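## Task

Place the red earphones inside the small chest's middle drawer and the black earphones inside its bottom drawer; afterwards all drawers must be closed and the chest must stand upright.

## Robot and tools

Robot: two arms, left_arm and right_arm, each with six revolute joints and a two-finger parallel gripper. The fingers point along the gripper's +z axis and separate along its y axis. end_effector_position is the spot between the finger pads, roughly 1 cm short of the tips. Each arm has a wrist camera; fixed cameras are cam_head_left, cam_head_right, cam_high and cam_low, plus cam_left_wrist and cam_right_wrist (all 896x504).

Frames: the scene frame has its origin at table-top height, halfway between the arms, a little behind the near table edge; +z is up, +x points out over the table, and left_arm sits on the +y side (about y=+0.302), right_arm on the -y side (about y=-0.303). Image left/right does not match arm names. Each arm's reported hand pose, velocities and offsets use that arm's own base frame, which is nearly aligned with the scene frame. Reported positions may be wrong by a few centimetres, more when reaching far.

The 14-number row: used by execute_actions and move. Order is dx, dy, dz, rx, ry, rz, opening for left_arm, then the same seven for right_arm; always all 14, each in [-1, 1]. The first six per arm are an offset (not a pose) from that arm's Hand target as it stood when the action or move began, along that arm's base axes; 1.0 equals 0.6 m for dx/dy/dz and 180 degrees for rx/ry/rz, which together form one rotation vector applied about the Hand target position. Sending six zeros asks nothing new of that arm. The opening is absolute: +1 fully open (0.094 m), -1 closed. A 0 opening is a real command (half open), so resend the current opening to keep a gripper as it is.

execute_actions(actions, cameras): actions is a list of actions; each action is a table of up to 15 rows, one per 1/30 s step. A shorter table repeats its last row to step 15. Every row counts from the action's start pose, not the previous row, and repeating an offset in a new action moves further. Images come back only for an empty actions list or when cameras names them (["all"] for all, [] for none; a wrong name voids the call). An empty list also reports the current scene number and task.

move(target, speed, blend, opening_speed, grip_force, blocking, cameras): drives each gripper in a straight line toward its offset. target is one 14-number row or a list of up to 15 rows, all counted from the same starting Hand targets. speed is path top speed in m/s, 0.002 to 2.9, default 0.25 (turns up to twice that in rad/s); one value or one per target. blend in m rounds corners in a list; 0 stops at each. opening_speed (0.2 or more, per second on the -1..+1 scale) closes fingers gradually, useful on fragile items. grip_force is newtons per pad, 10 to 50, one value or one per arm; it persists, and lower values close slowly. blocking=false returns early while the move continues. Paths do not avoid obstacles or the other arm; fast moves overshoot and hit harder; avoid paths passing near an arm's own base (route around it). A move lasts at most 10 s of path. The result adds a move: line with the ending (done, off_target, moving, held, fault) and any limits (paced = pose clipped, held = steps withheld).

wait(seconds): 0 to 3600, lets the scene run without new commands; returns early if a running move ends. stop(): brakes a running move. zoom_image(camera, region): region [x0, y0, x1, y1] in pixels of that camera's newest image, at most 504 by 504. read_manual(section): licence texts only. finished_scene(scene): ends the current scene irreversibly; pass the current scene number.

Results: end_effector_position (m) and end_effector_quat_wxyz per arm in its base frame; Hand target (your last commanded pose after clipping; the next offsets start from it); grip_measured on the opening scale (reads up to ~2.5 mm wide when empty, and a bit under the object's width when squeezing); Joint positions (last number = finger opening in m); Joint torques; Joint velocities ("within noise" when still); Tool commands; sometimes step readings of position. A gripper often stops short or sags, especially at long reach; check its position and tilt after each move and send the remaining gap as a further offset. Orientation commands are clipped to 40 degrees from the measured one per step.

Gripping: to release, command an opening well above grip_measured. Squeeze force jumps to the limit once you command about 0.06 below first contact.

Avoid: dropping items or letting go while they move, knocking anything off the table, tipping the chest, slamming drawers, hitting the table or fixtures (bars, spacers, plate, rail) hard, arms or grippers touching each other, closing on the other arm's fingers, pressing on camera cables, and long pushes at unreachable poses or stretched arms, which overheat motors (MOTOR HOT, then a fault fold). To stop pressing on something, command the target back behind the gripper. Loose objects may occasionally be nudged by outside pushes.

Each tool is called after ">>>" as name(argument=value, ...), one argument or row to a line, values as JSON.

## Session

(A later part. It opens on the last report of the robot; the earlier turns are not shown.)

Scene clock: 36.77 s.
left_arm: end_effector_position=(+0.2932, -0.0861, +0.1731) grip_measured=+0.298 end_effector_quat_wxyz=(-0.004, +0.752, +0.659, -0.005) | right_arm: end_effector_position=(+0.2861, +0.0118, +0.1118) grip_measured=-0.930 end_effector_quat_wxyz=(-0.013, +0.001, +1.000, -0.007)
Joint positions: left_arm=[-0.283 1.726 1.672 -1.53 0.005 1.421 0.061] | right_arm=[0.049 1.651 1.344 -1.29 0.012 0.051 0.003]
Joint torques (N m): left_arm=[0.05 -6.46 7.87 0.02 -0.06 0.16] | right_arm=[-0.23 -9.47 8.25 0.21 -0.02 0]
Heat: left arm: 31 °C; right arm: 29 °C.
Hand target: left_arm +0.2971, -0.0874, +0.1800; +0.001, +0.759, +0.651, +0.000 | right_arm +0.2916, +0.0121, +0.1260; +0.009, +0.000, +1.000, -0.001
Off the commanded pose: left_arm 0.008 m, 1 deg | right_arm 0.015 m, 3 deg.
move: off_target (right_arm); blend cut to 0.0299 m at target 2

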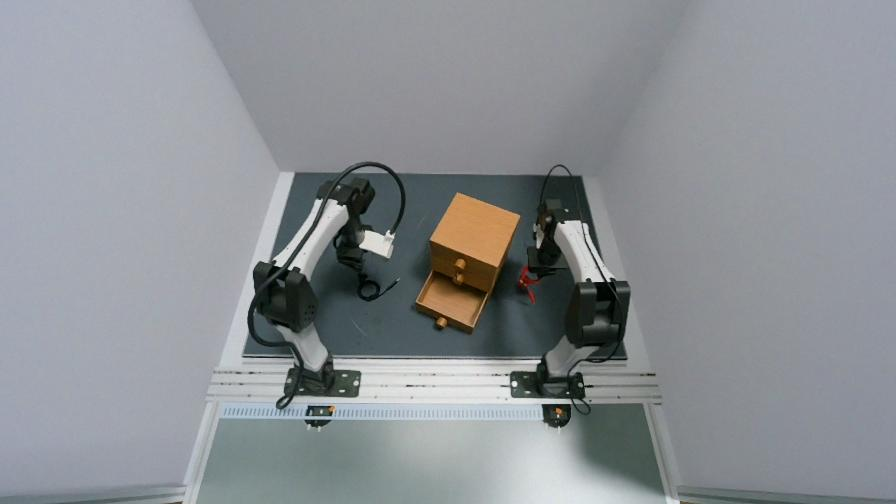

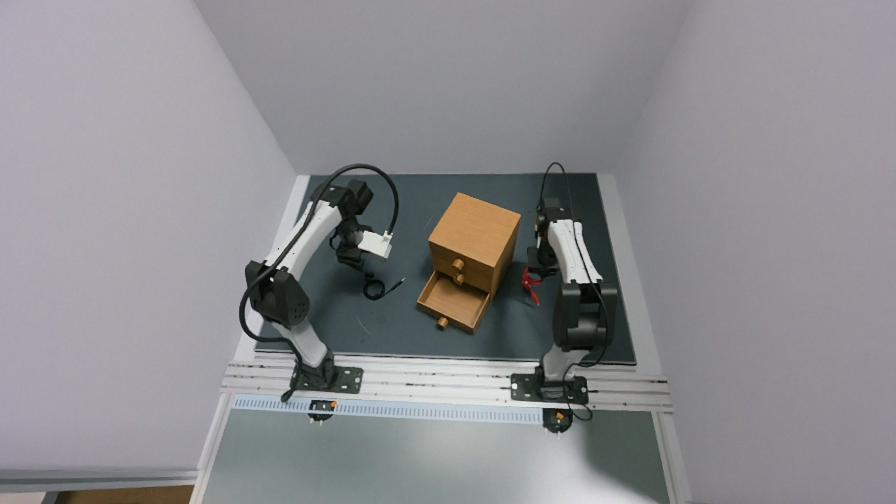

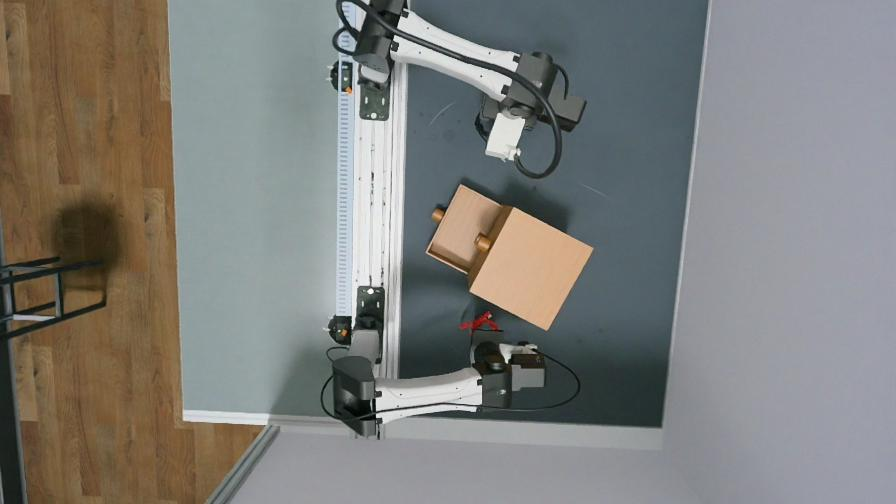

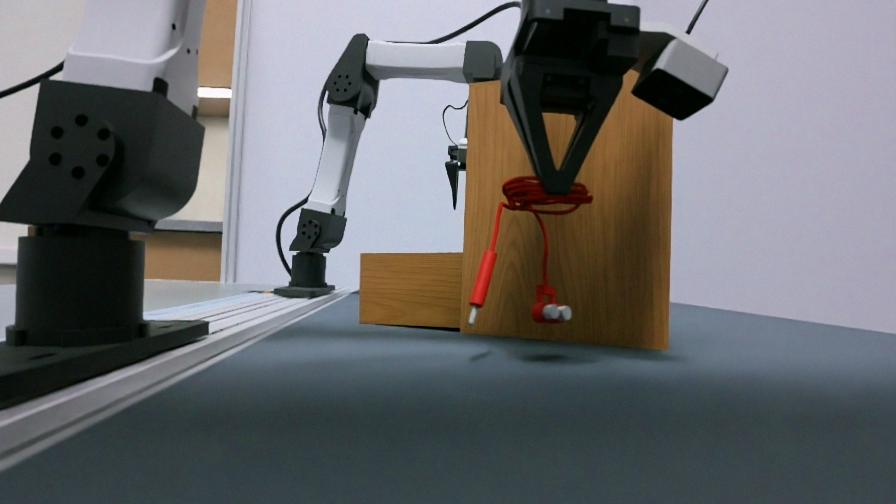

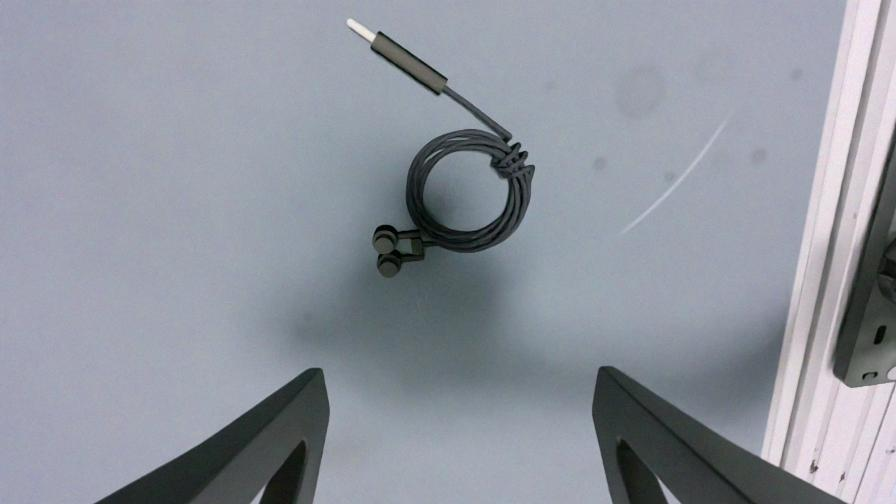

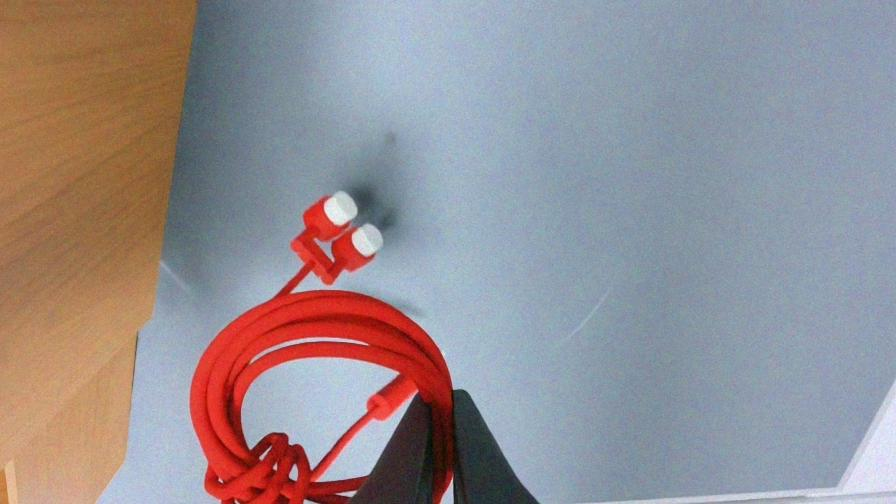

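>>> move(
  target=[-0.0712, 0.0162, -0.2133, 0, 0, 0, -0.2, 0, 0, 0, 0, 0, 0, -1.0],
  speed=0.35,
  cameras=["cam_left_wrist"],
)

Scene clock: 39.70 s.
left_arm: end_effector_position=(+0.2537, -0.0754, +0.0484) grip_measured=-0.198 end_effector_quat_wxyz=(-0.011, +0.754, +0.657, -0.008) | right_arm: end_effector_position=(+0.2860, +0.0118, +0.1118) grip_measured=-0.930 end_effector_quat_wxyz=(-0.013, +0.001, +1.000, -0.007)
Joint positions: left_arm=[-0.288 1.619 1.052 -1.033 0.002 1.421 0.038] | right_arm=[0.049 1.651 1.344 -1.291 0.012 0.051 0.003]
Joint torques (N m): left_arm=[-0.44 -8.36 3.95 0.25 -0.01 0.06] | right_arm=[-0.24 -9.47 8.25 0.2 -0.02 0]
Heat: left arm: 31 °C; right arm: 30 °C.
Hand target: left_arm +0.2543, -0.0778, +0.0520; +0.001, +0.759, +0.651, +0.000 | right_arm +0.2915, +0.0121, +0.1260; +0.009, +0.000, +1.000, -0.001
Off the commanded pose: left_arm 0.004 m, 2 deg | right_arm 0.015 m, 3 deg.
move: done

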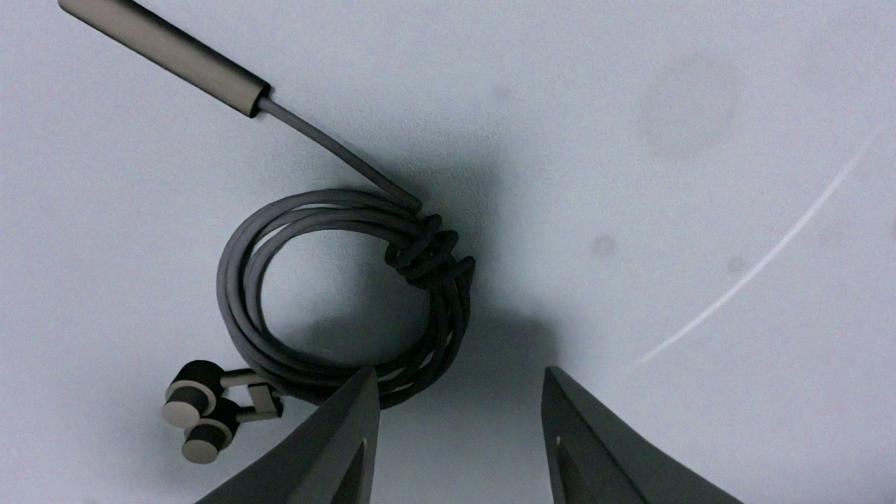

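>>> move(
  target=[
    [0.0015, -0.0068, -0.0675, 0, 0, 0, -0.2, 0, 0, 0, 0, 0, 0, -1.0],
    [0.0015, -0.0068, -0.0675, 0, 0, 0, -1.0, 0, 0, 0, 0, 0, 0, -1.0],
    [0.0015, -0.0068, 0.19, 0, 0, 0, -1.0, 0, 0, 0, 0, 0, 0, -1.0],
    [-0.043, -0.387, 0.288, -0.0466, -0.1601, -0.0827, -1.0, 0, 0, 0, 0, 0, 0, -1.0],
  ],
  speed=[0.2, 0.2, 0.35, 0.35],
  blend=[0, 0, 0.05, 0],
  opening_speed=1.5,
  cameras=["all"],
)

Scene clock: 48.00 s.
left_arm: end_effector_position=(+0.2241, -0.2987, +0.2113) grip_measured=-0.921 end_effector_quat_wxyz=(+0.190, +0.817, +0.525, +0.140) | right_arm: end_effector_position=(+0.2860, +0.0118, +0.1118) grip_measured=-0.930 end_effector_quat_wxyz=(-0.013, +0.001, +1.000, -0.007)
Joint positions: left_arm=[-1.065 1.631 1.622 -1.185 -0.301 0.991 0.004] | right_arm=[0.049 1.651 1.344 -1.291 0.012 0.051 0.003]
Joint torques (N m): left_arm=[-0.38 -6.3 8.8 1.2 -0.3 -0.11] | right_arm=[-0.24 -9.46 8.24 0.21 -0.02 0]
Heat: left arm: 31 °C; right arm: 31 °C.
Hand target: left_arm +0.2285, -0.3099, +0.2247; +0.217, +0.810, +0.527, +0.141 | right_arm +0.2915, +0.0121, +0.1260; +0.009, +0.000, +1.000, -0.001
Off the commanded pose: left_arm 0.018 m, 3 deg | right_arm 0.015 m, 3 deg.
move: off_target (left_arm)

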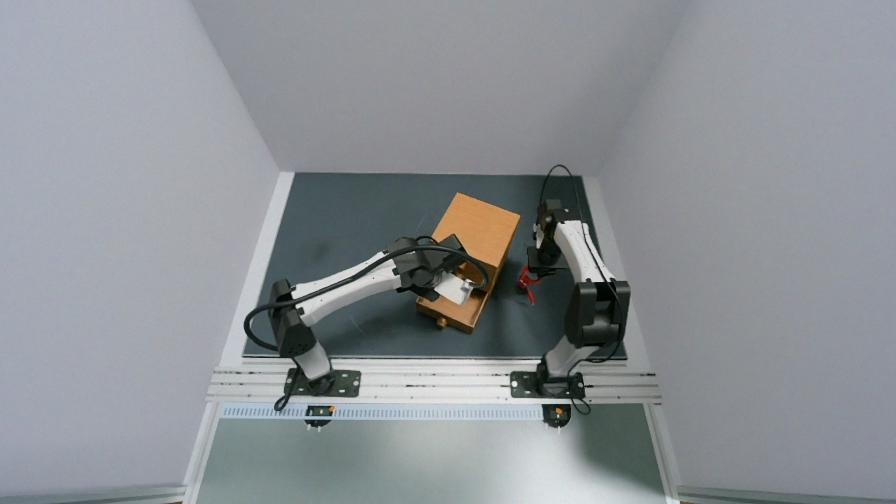

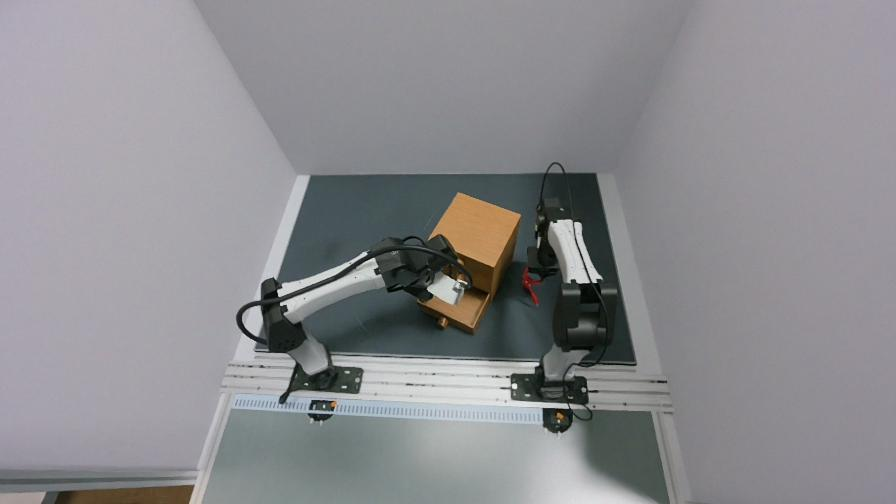

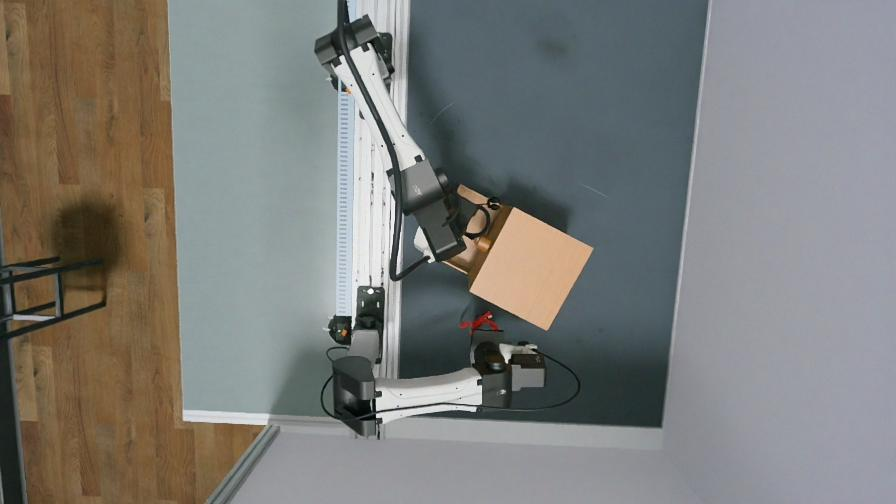

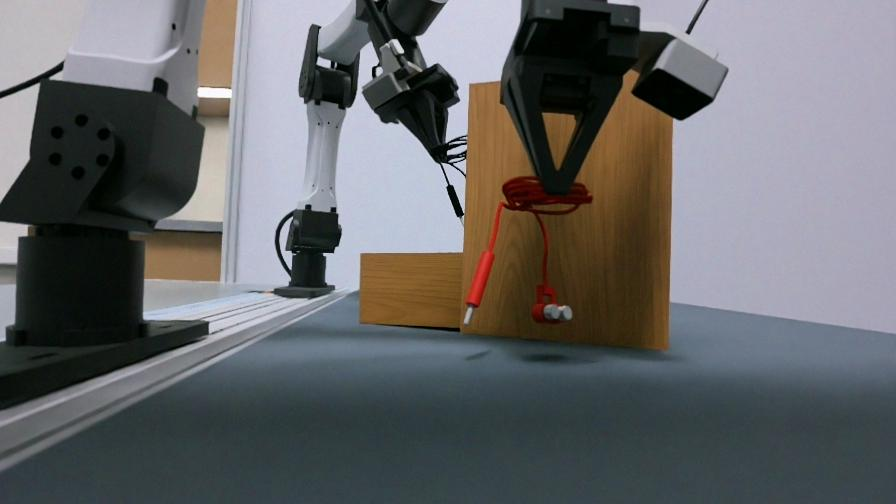

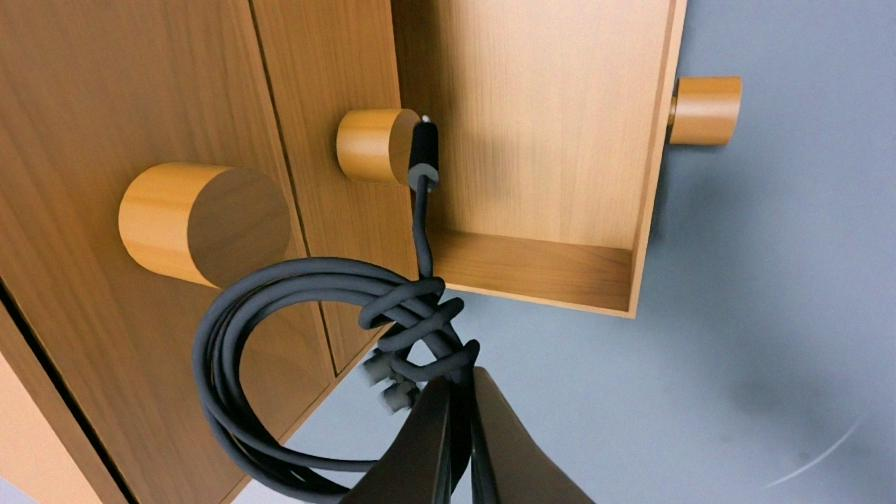

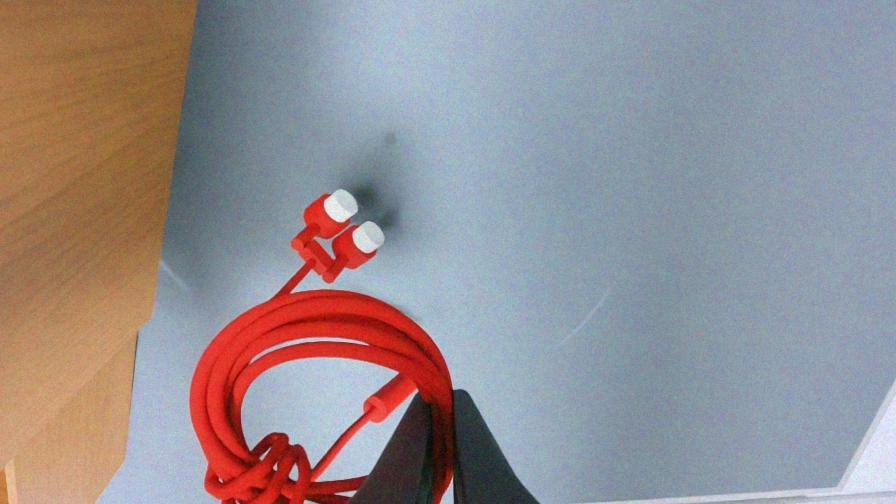

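>>> move(
  target=[
    [-0.0108, 0.0085, 0, 0, 0, 0, -1.0, 0, 0, 0, 0, 0, 0, -1.0],
    [-0.0108, 0.0085, -0.185, 0, 0, 0, -1.0, 0, 0, 0, 0, 0, 0, -1.0],
    [0.0165, -0.0038, -0.2067, 0, 0, 0, -1.0, 0, 0, 0, 0, 0, 0, -1.0],
    [0.0165, -0.0038, -0.25, 0, 0, 0, -1.0, 0, 0, 0, 0, 0, 0, -1.0],
    [0.0165, -0.0038, -0.25, 0, 0, 0, -0.65, 0, 0, 0, 0, 0, 0, -1.0],
    [-0.0335, 0.0152, -0.1467, 0, 0, 0, -0.65, 0, 0, 0, 0, 0, 0, -1.0],
  ],
  speed=[0.2, 0.25, 0.2, 0.15, 0.15, 0.25],
  blend=[0.01, 0.01, 0.01, 0, 0, 0],
  cameras=["all"],
)

Scene clock: 54.73 s.
left_arm: end_effector_position=(+0.2059, -0.2909, +0.1163) grip_measured=-0.652 end_effector_quat_wxyz=(+0.188, +0.818, +0.525, +0.143) | right_arm: end_effector_position=(+0.2860, +0.0118, +0.1118) grip_measured=-0.930 end_effector_quat_wxyz=(-0.013, +0.001, +1.000, -0.007)
Joint positions: left_arm=[-1.11 1.566 1.177 -0.823 -0.322 0.95 0.016] | right_arm=[0.049 1.651 1.344 -1.291 0.012 0.051 0.003]
Joint torques (N m): left_arm=[-0.39 -8.18 8.99 0.89 -0.31 -0.1] | right_arm=[-0.24 -9.46 8.25 0.21 -0.02 0]
Heat: left arm: 32 °C; right arm: 32 °C.
Hand target: left_arm +0.2084, -0.3009, +0.1368; +0.217, +0.810, +0.527, +0.141 | right_arm +0.2915, +0.0121, +0.1260; +0.009, +0.000, +1.000, -0.001
Off the commanded pose: left_arm 0.023 m, 3 deg | right_arm 0.015 m, 3 deg.
move: off_target (left_arm); blend cut to 0.0038 m at target 1

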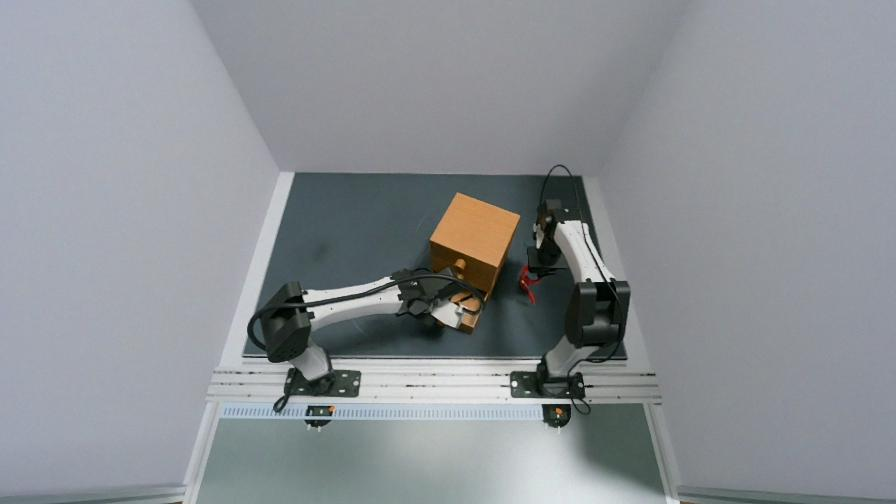

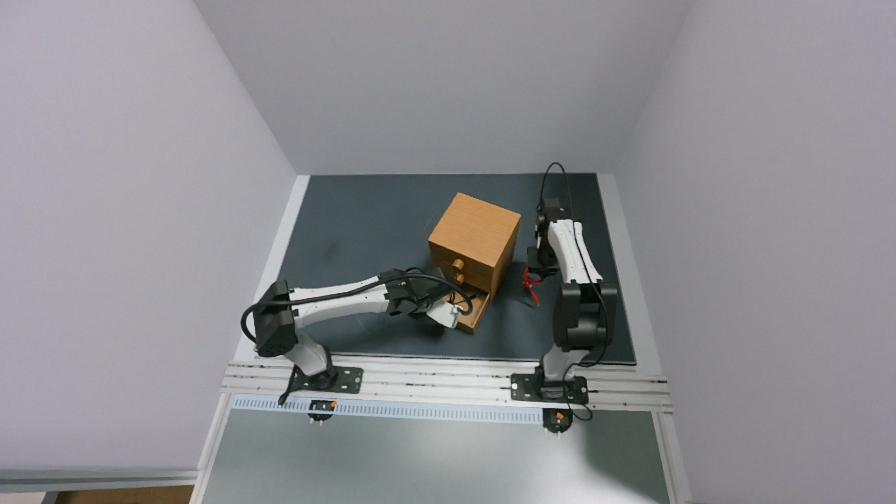

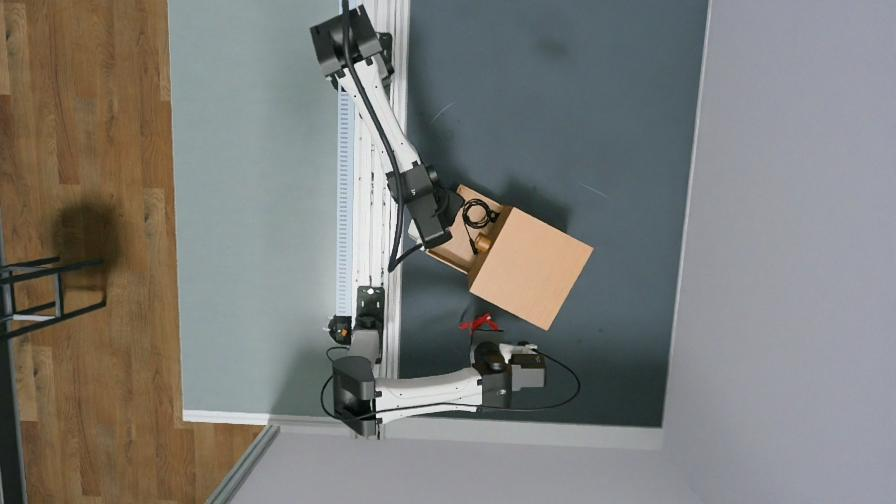

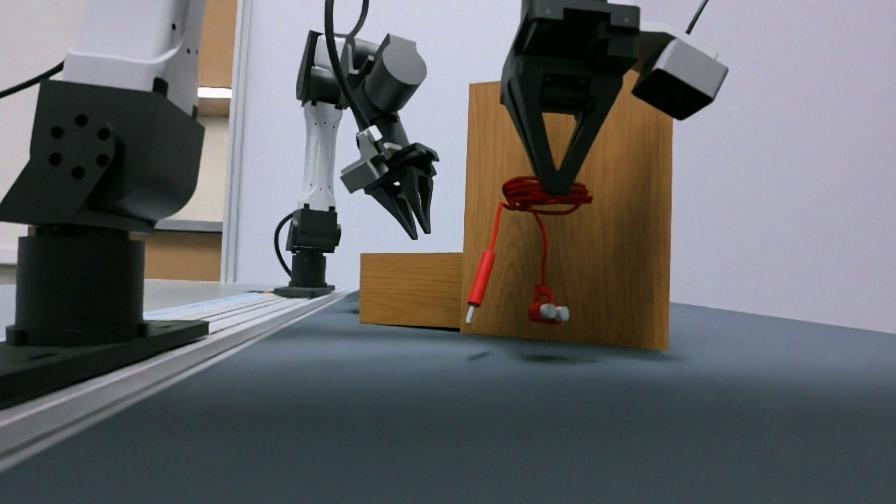

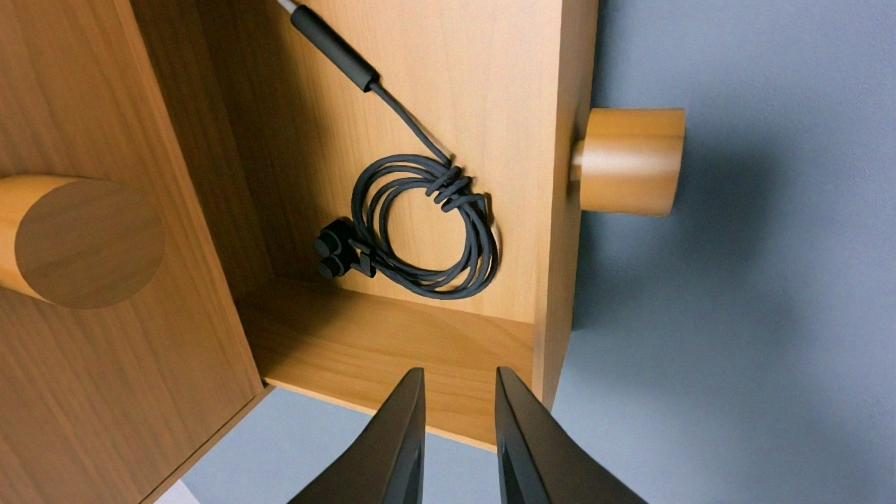

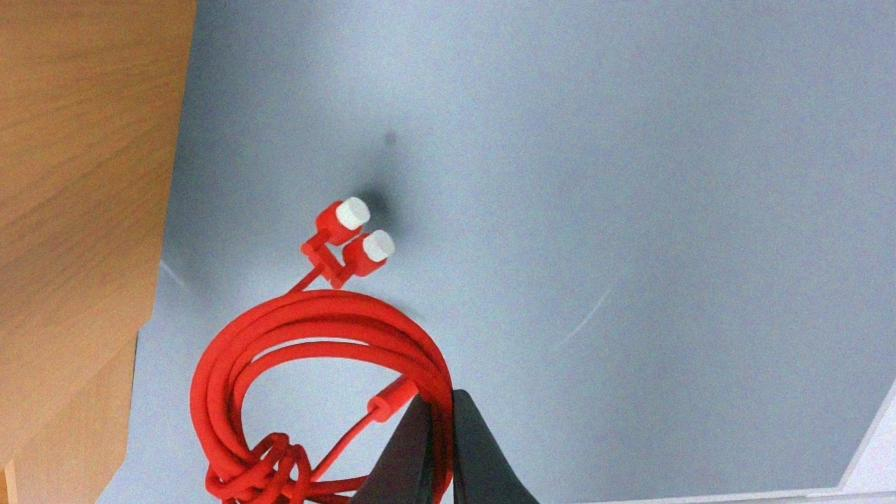

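>>> move(
  target=[
    [-0.1252, -0.0155, 0.0387, -0.4186, 0.0289, 0.3554, 0.2, -0.036, -0.02, 0.2567, 0, 0, 0, -1.0],
    [-0.0668, -0.0405, -0.1032, -0.4186, 0.0289, 0.3554, 0.2, -0.036, -0.02, 0.2567, 0, 0, 0, -1.0],
    [0.0702, -0.1015, -0.1032, -0.4186, 0.0289, 0.3554, 0.2, -0.036, -0.02, 0.2567, 0, 0, 0, -1.0],
    [0.1385, -0.1322, -0.1032, -0.4186, 0.0289, 0.3554, 0.2, -0.036, -0.02, 0.2567, 0, 0, 0, -1.0],
    [0.0625, -0.0982, -0.1032, -0.4186, 0.0289, 0.3554, 0.2, -0.036, -0.02, 0.2567, 0, 0, 0, -1.0],
    [0.0625, -0.0982, 0.0302, -0.4186, 0.0289, 0.3554, 0.2, -0.036, -0.02, 0.2567, 0, 0, 0, -1.0],
  ],
  speed=[0.5, 0.25, 0.25, 0.1, 0.25, 0.3],
  blend=[0.02, 0.005, 0.01, 0, 0.01, 0],
  cameras=["all"],
)

Scene clock: 67.37 s.
left_arm: end_effector_position=(+0.2445, -0.3479, +0.1266) grip_measured=+0.198 end_effector_quat_wxyz=(+0.499, +0.169, +0.843, -0.111) | right_arm: end_effector_position=(+0.2709, -0.0001, +0.2687) grip_measured=-0.930 end_effector_quat_wxyz=(+0.161, +0.002, +0.987, -0.005)
Joint positions: left_arm=[-1.22 1.592 0.846 0.083 -0.684 -0.48 0.056] | right_arm=[0.008 1.403 1.704 -1.548 0.012 0.009 0.003]
Joint torques (N m): left_arm=[-0.76 -8.53 9.11 1.87 -0.62 -0.13] | right_arm=[-0.2 -5.76 7.66 1.02 -0.02 0]
Heat: left arm: 34 °C; right arm: 33 °C.
Hand target: left_arm +0.2459, -0.3598, +0.1548; +0.519, +0.148, +0.830, -0.139 | right_arm +0.2699, +0.0001, +0.2800; +0.009, +0.000, +1.000, -0.001
Off the commanded pose: left_arm 0.031 m, 5 deg | right_arm 0.011 m, 18 deg.
joint sent to its limit (right arm) — joint 4 (wrist pitch), lower limit. The joint targets are off in orientation, not in position.
move: off_target (left_arm, right_arm)

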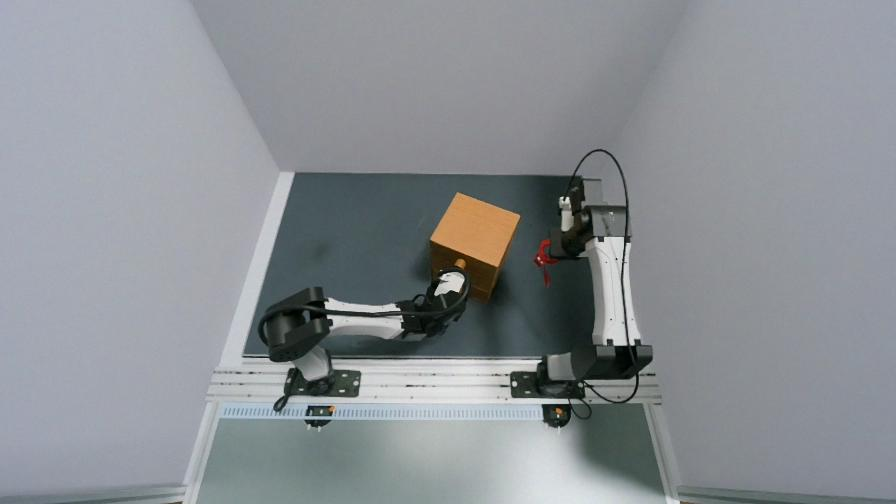

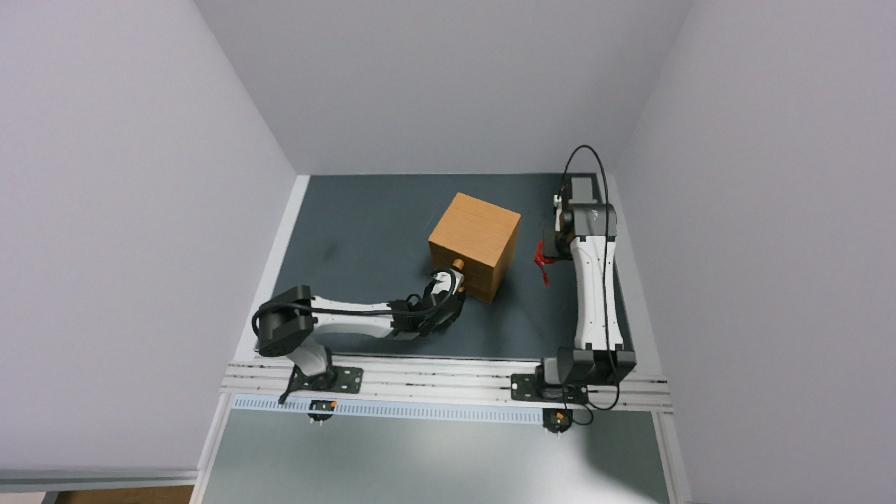

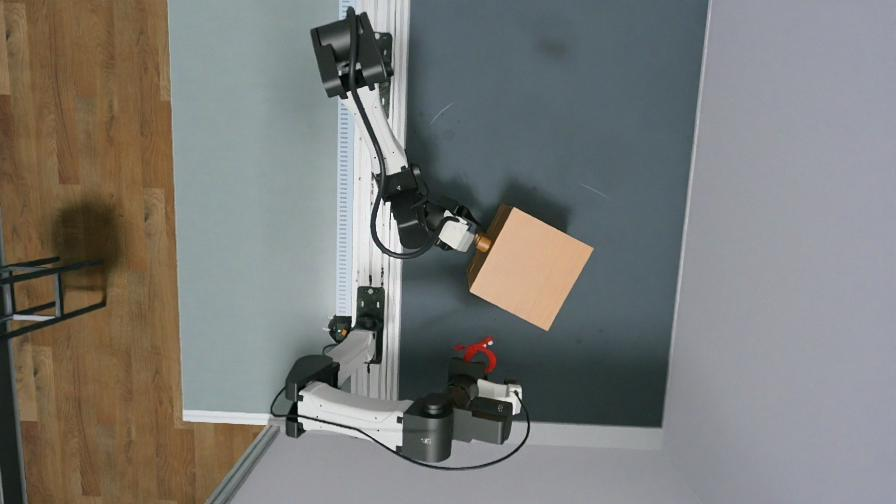

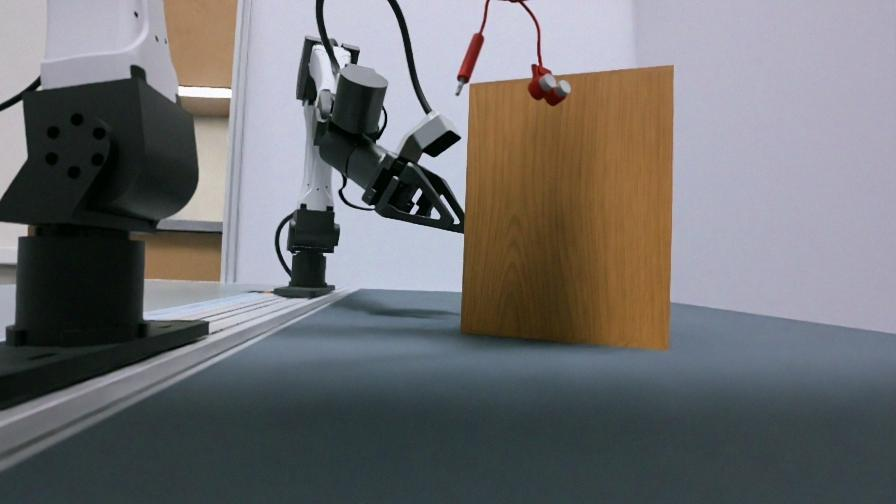

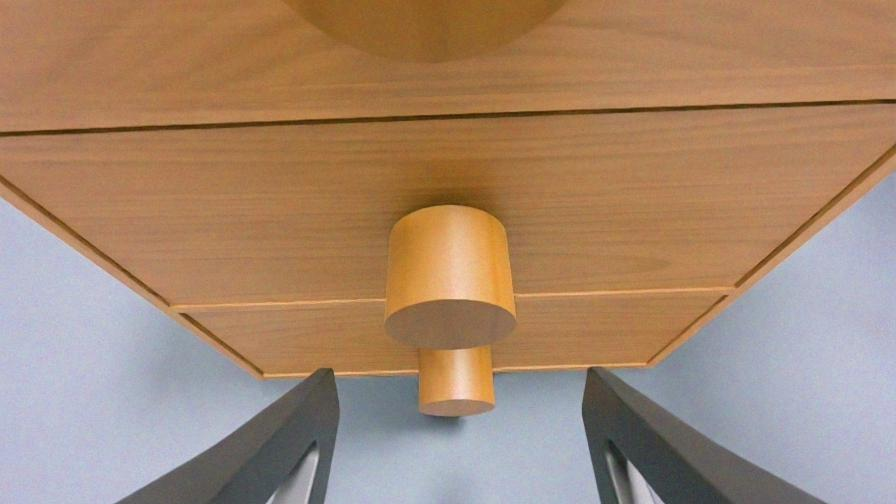

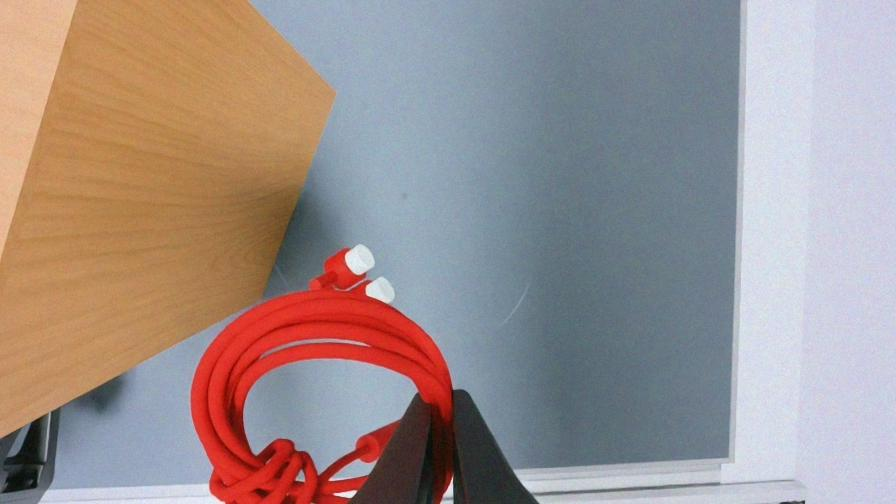

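>>> move(
  target=[
    [0.0522, -0.0177, 0.0195, 0, 0, 0, 0.2, 0, 0, 0, 0, 0, 0, -1.0],
    [0.0522, -0.0177, 0.0195, 0, 0, 0, -0.6, 0, 0, 0, 0, 0, 0, -1.0],
    [-0.123, 0.0603, 0.0195, 0, 0, 0, -0.6, 0, 0, 0, 0, 0, 0, -1.0],
    [-0.123, 0.0603, 0.0195, 0, 0, 0, 0.2, 0, 0, 0, 0, 0, 0, -1.0],
    [-0.1838, 0.0875, 0.0195, 0, 0, 0, 0.2, 0, 0, 0, 0, 0, 0, -1.0],
    [-0.1838, 0.0875, 0.1337, 0, 0, 0, 0.2, 0, 0, 0, 0, 0, 0, -1.0],
    [0.1652, 0.4247, 0.1337, 0, 0, 0, 0.2, -0.1803, 0.2425, 0, -0.062, -0.1774, 0.3755, -1.0],
    [0.1652, 0.4247, 0.1337, 0, 0, 0, 0.2, -0.0682, 0.3748, -0.005, -0.062, -0.1774, 0.3755, -1.0],
  ],
  speed=[0.2, 0.2, 0.2, 0.2, 0.25, 0.3, 0.5, 0.3],
  blend=[0, 0, 0, 0, 0.015, 0.03, 0.03, 0],
  opening_speed=1.6,
  cameras=["all"],
)

Scene clock: 82.43 s.
left_arm: end_effector_position=(+0.3340, -0.1050, +0.2114) grip_measured=+0.198 end_effector_quat_wxyz=(+0.488, +0.142, +0.850, -0.140) | right_arm: end_effector_position=(+0.2203, +0.2196, +0.2692) grip_measured=-0.930 end_effector_quat_wxyz=(+0.250, -0.554, +0.790, -0.085)
Joint positions: left_arm=[-0.197 1.03 0.76 -0.249 0.217 0.008 0.056] | right_arm=[0.964 1.418 1.637 -1.357 0.326 -0.331 0.003]
Joint torques (N m): left_arm=[1.31 -2.15 9.35 2.39 0.12 0.17] | right_arm=[-0.32 -3.81 8.28 1.51 0.31 0.02]
Heat: left arm: 36 °C; right arm: 34 °C.
Hand target: left_arm +0.3451, -0.1049, +0.2349; +0.519, +0.147, +0.831, -0.139 | right_arm +0.2290, +0.2250, +0.2771; +0.266, -0.548, +0.788, -0.086
Off the commanded pose: left_arm 0.026 m, 4 deg | right_arm 0.013 m, 2 deg.
move: off_target (left_arm, right_arm); target 2's new opening was sent with left_arm's hand 0.019 m and 2 deg from that target

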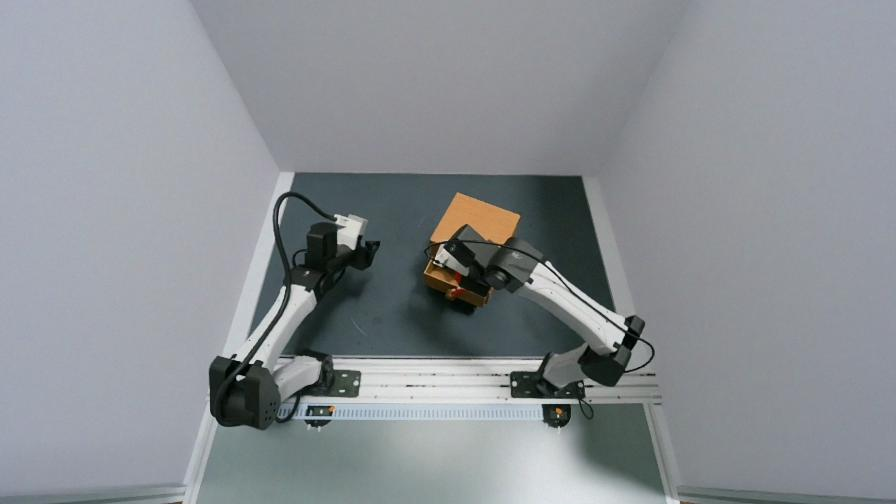

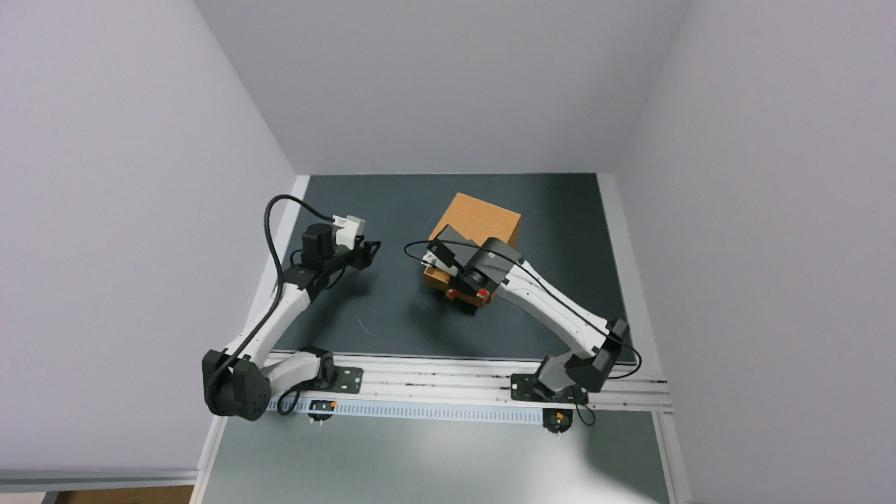

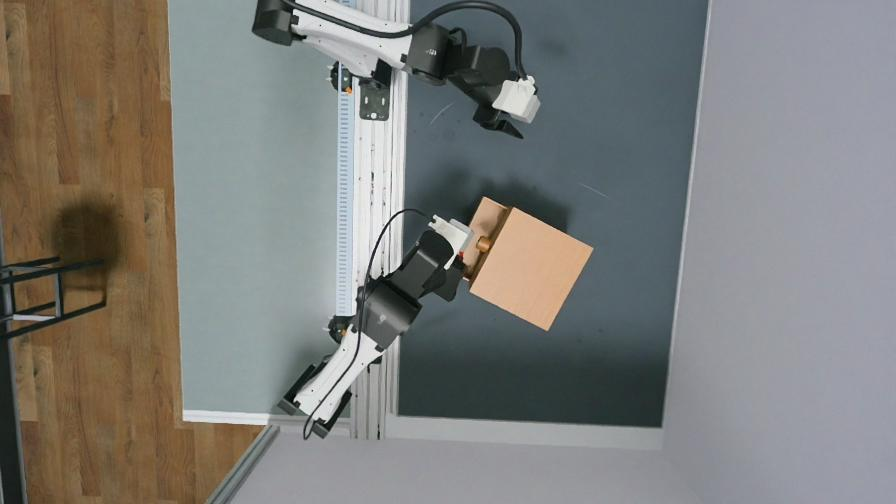

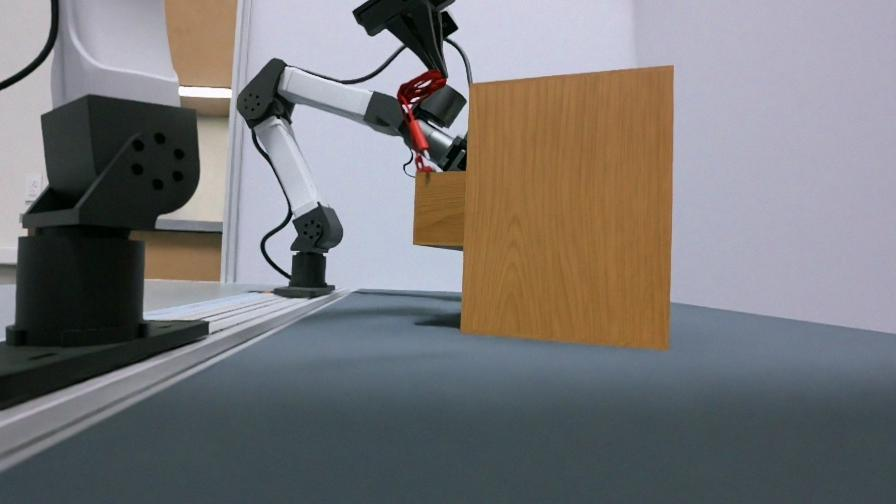

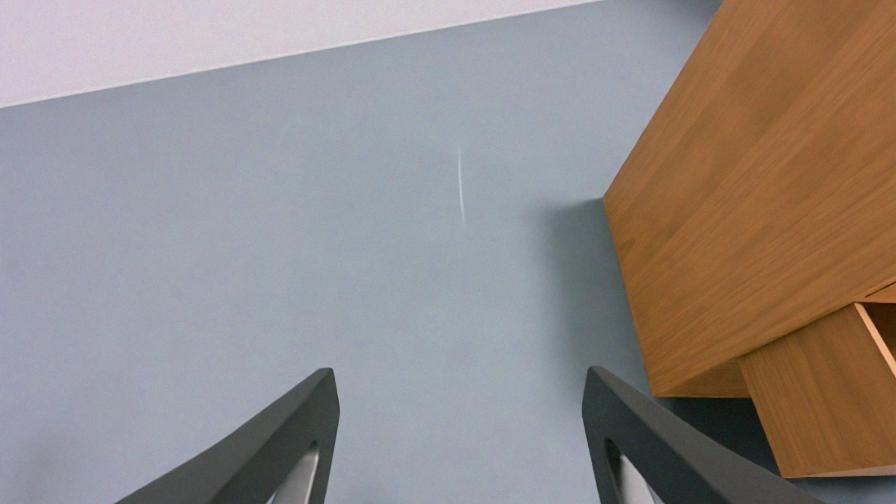

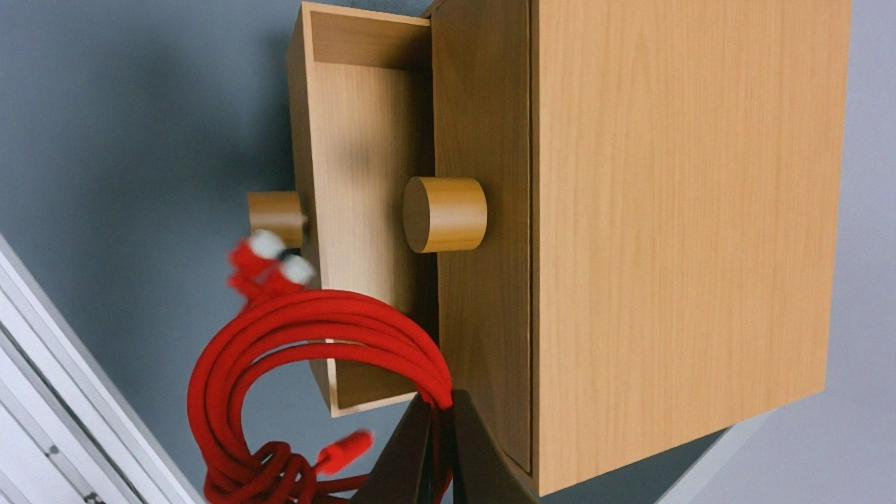

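>>> move(
  target=[
    [-0.3002, -0.3335, 0, 0, 0, 0, 0.2, -0.065, -0.225, 0, 0, 0, 0, -1.0],
    [-0.2685, -0.3702, -0.1248, 0, 0, 0, 0.2, -0.065, -0.225, 0, 0, 0, 0, -1.0],
  ],
  speed=[0.4, 0.3],
  blend=[0.03, 0],
  cameras=["cam_left_wrist", "cam_high", "cam_low"],
)

Scene clock: 88.23 s.
left_arm: end_effector_position=(+0.1820, -0.3158, +0.1435) grip_measured=+0.198 end_effector_quat_wxyz=(+0.504, +0.171, +0.839, -0.116) | right_arm: end_effector_position=(+0.1933, +0.0910, +0.2819) grip_measured=-0.930 end_effector_quat_wxyz=(+0.275, -0.544, +0.788, -0.091)
Joint positions: left_arm=[-1.407 1.376 0.741 -0.122 -0.825 -0.632 0.056] | right_arm=[0.565 1.006 1.416 -1.412 0.153 -0.689 0.003]
Joint torques (N m): left_arm=[-0.39 -4.18 8.32 1.97 -0.79 -0.17] | right_arm=[-0.21 -1.61 4.18 1.47 -0.01 0.02]
Heat: left arm: 36 °C; right arm: 34 °C.
Hand target: left_arm +0.1840, -0.3269, +0.1600; +0.519, +0.147, +0.830, -0.139 | right_arm +0.1901, +0.0900, +0.2771; +0.266, -0.548, +0.788, -0.086
Off the commanded pose: left_arm 0.020 m, 4 deg | right_arm 0.006 m, 1 deg.
move: off_target (left_arm)
Images, in order (width x height): cam_high 896x504, cam_low 896x504, cam_left_wrist 896x504.

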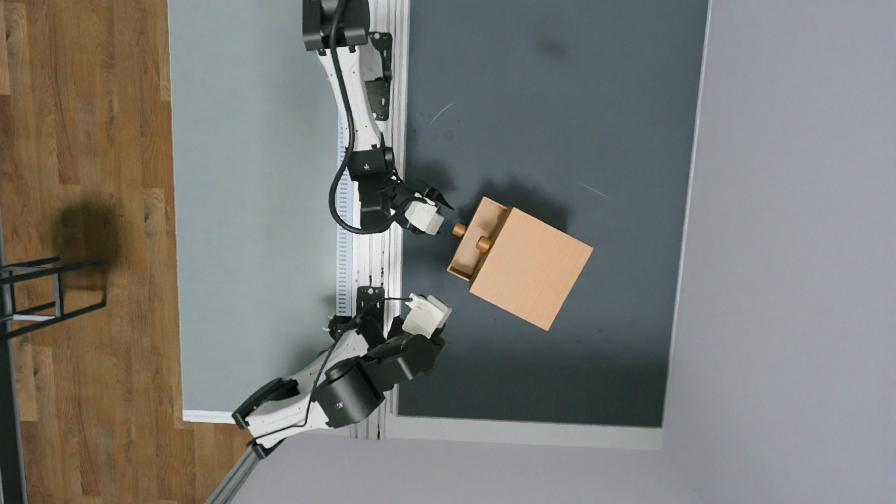

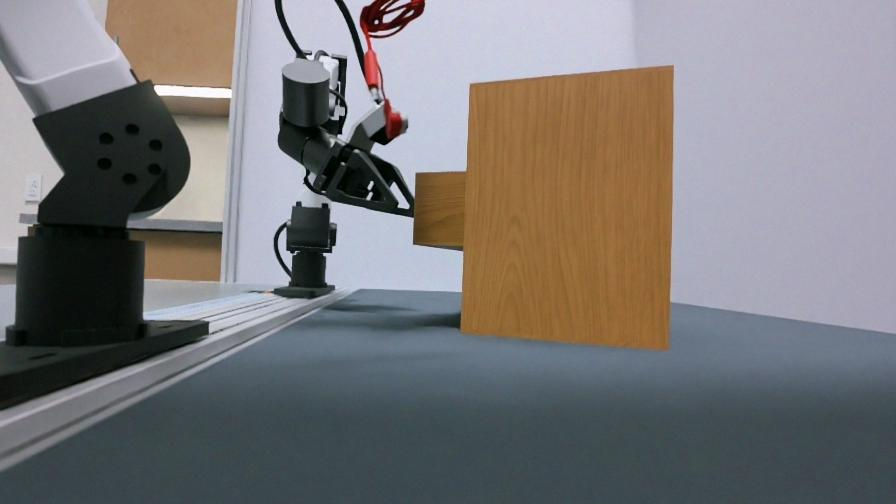

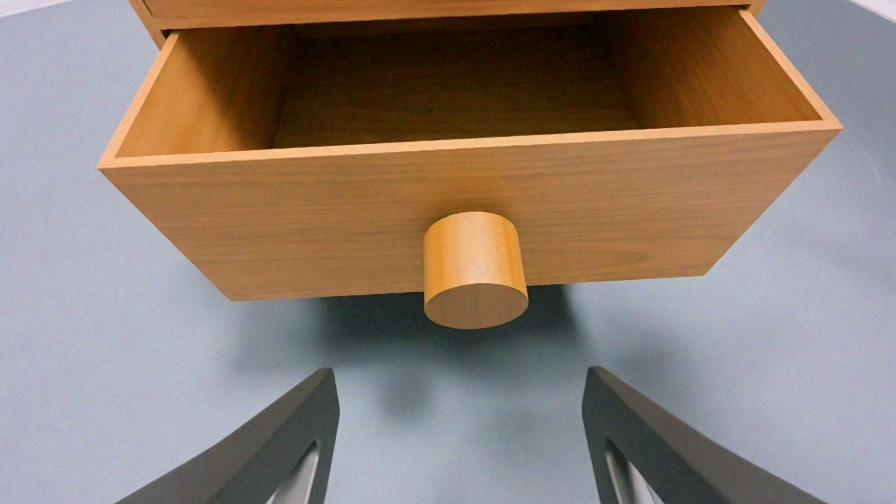

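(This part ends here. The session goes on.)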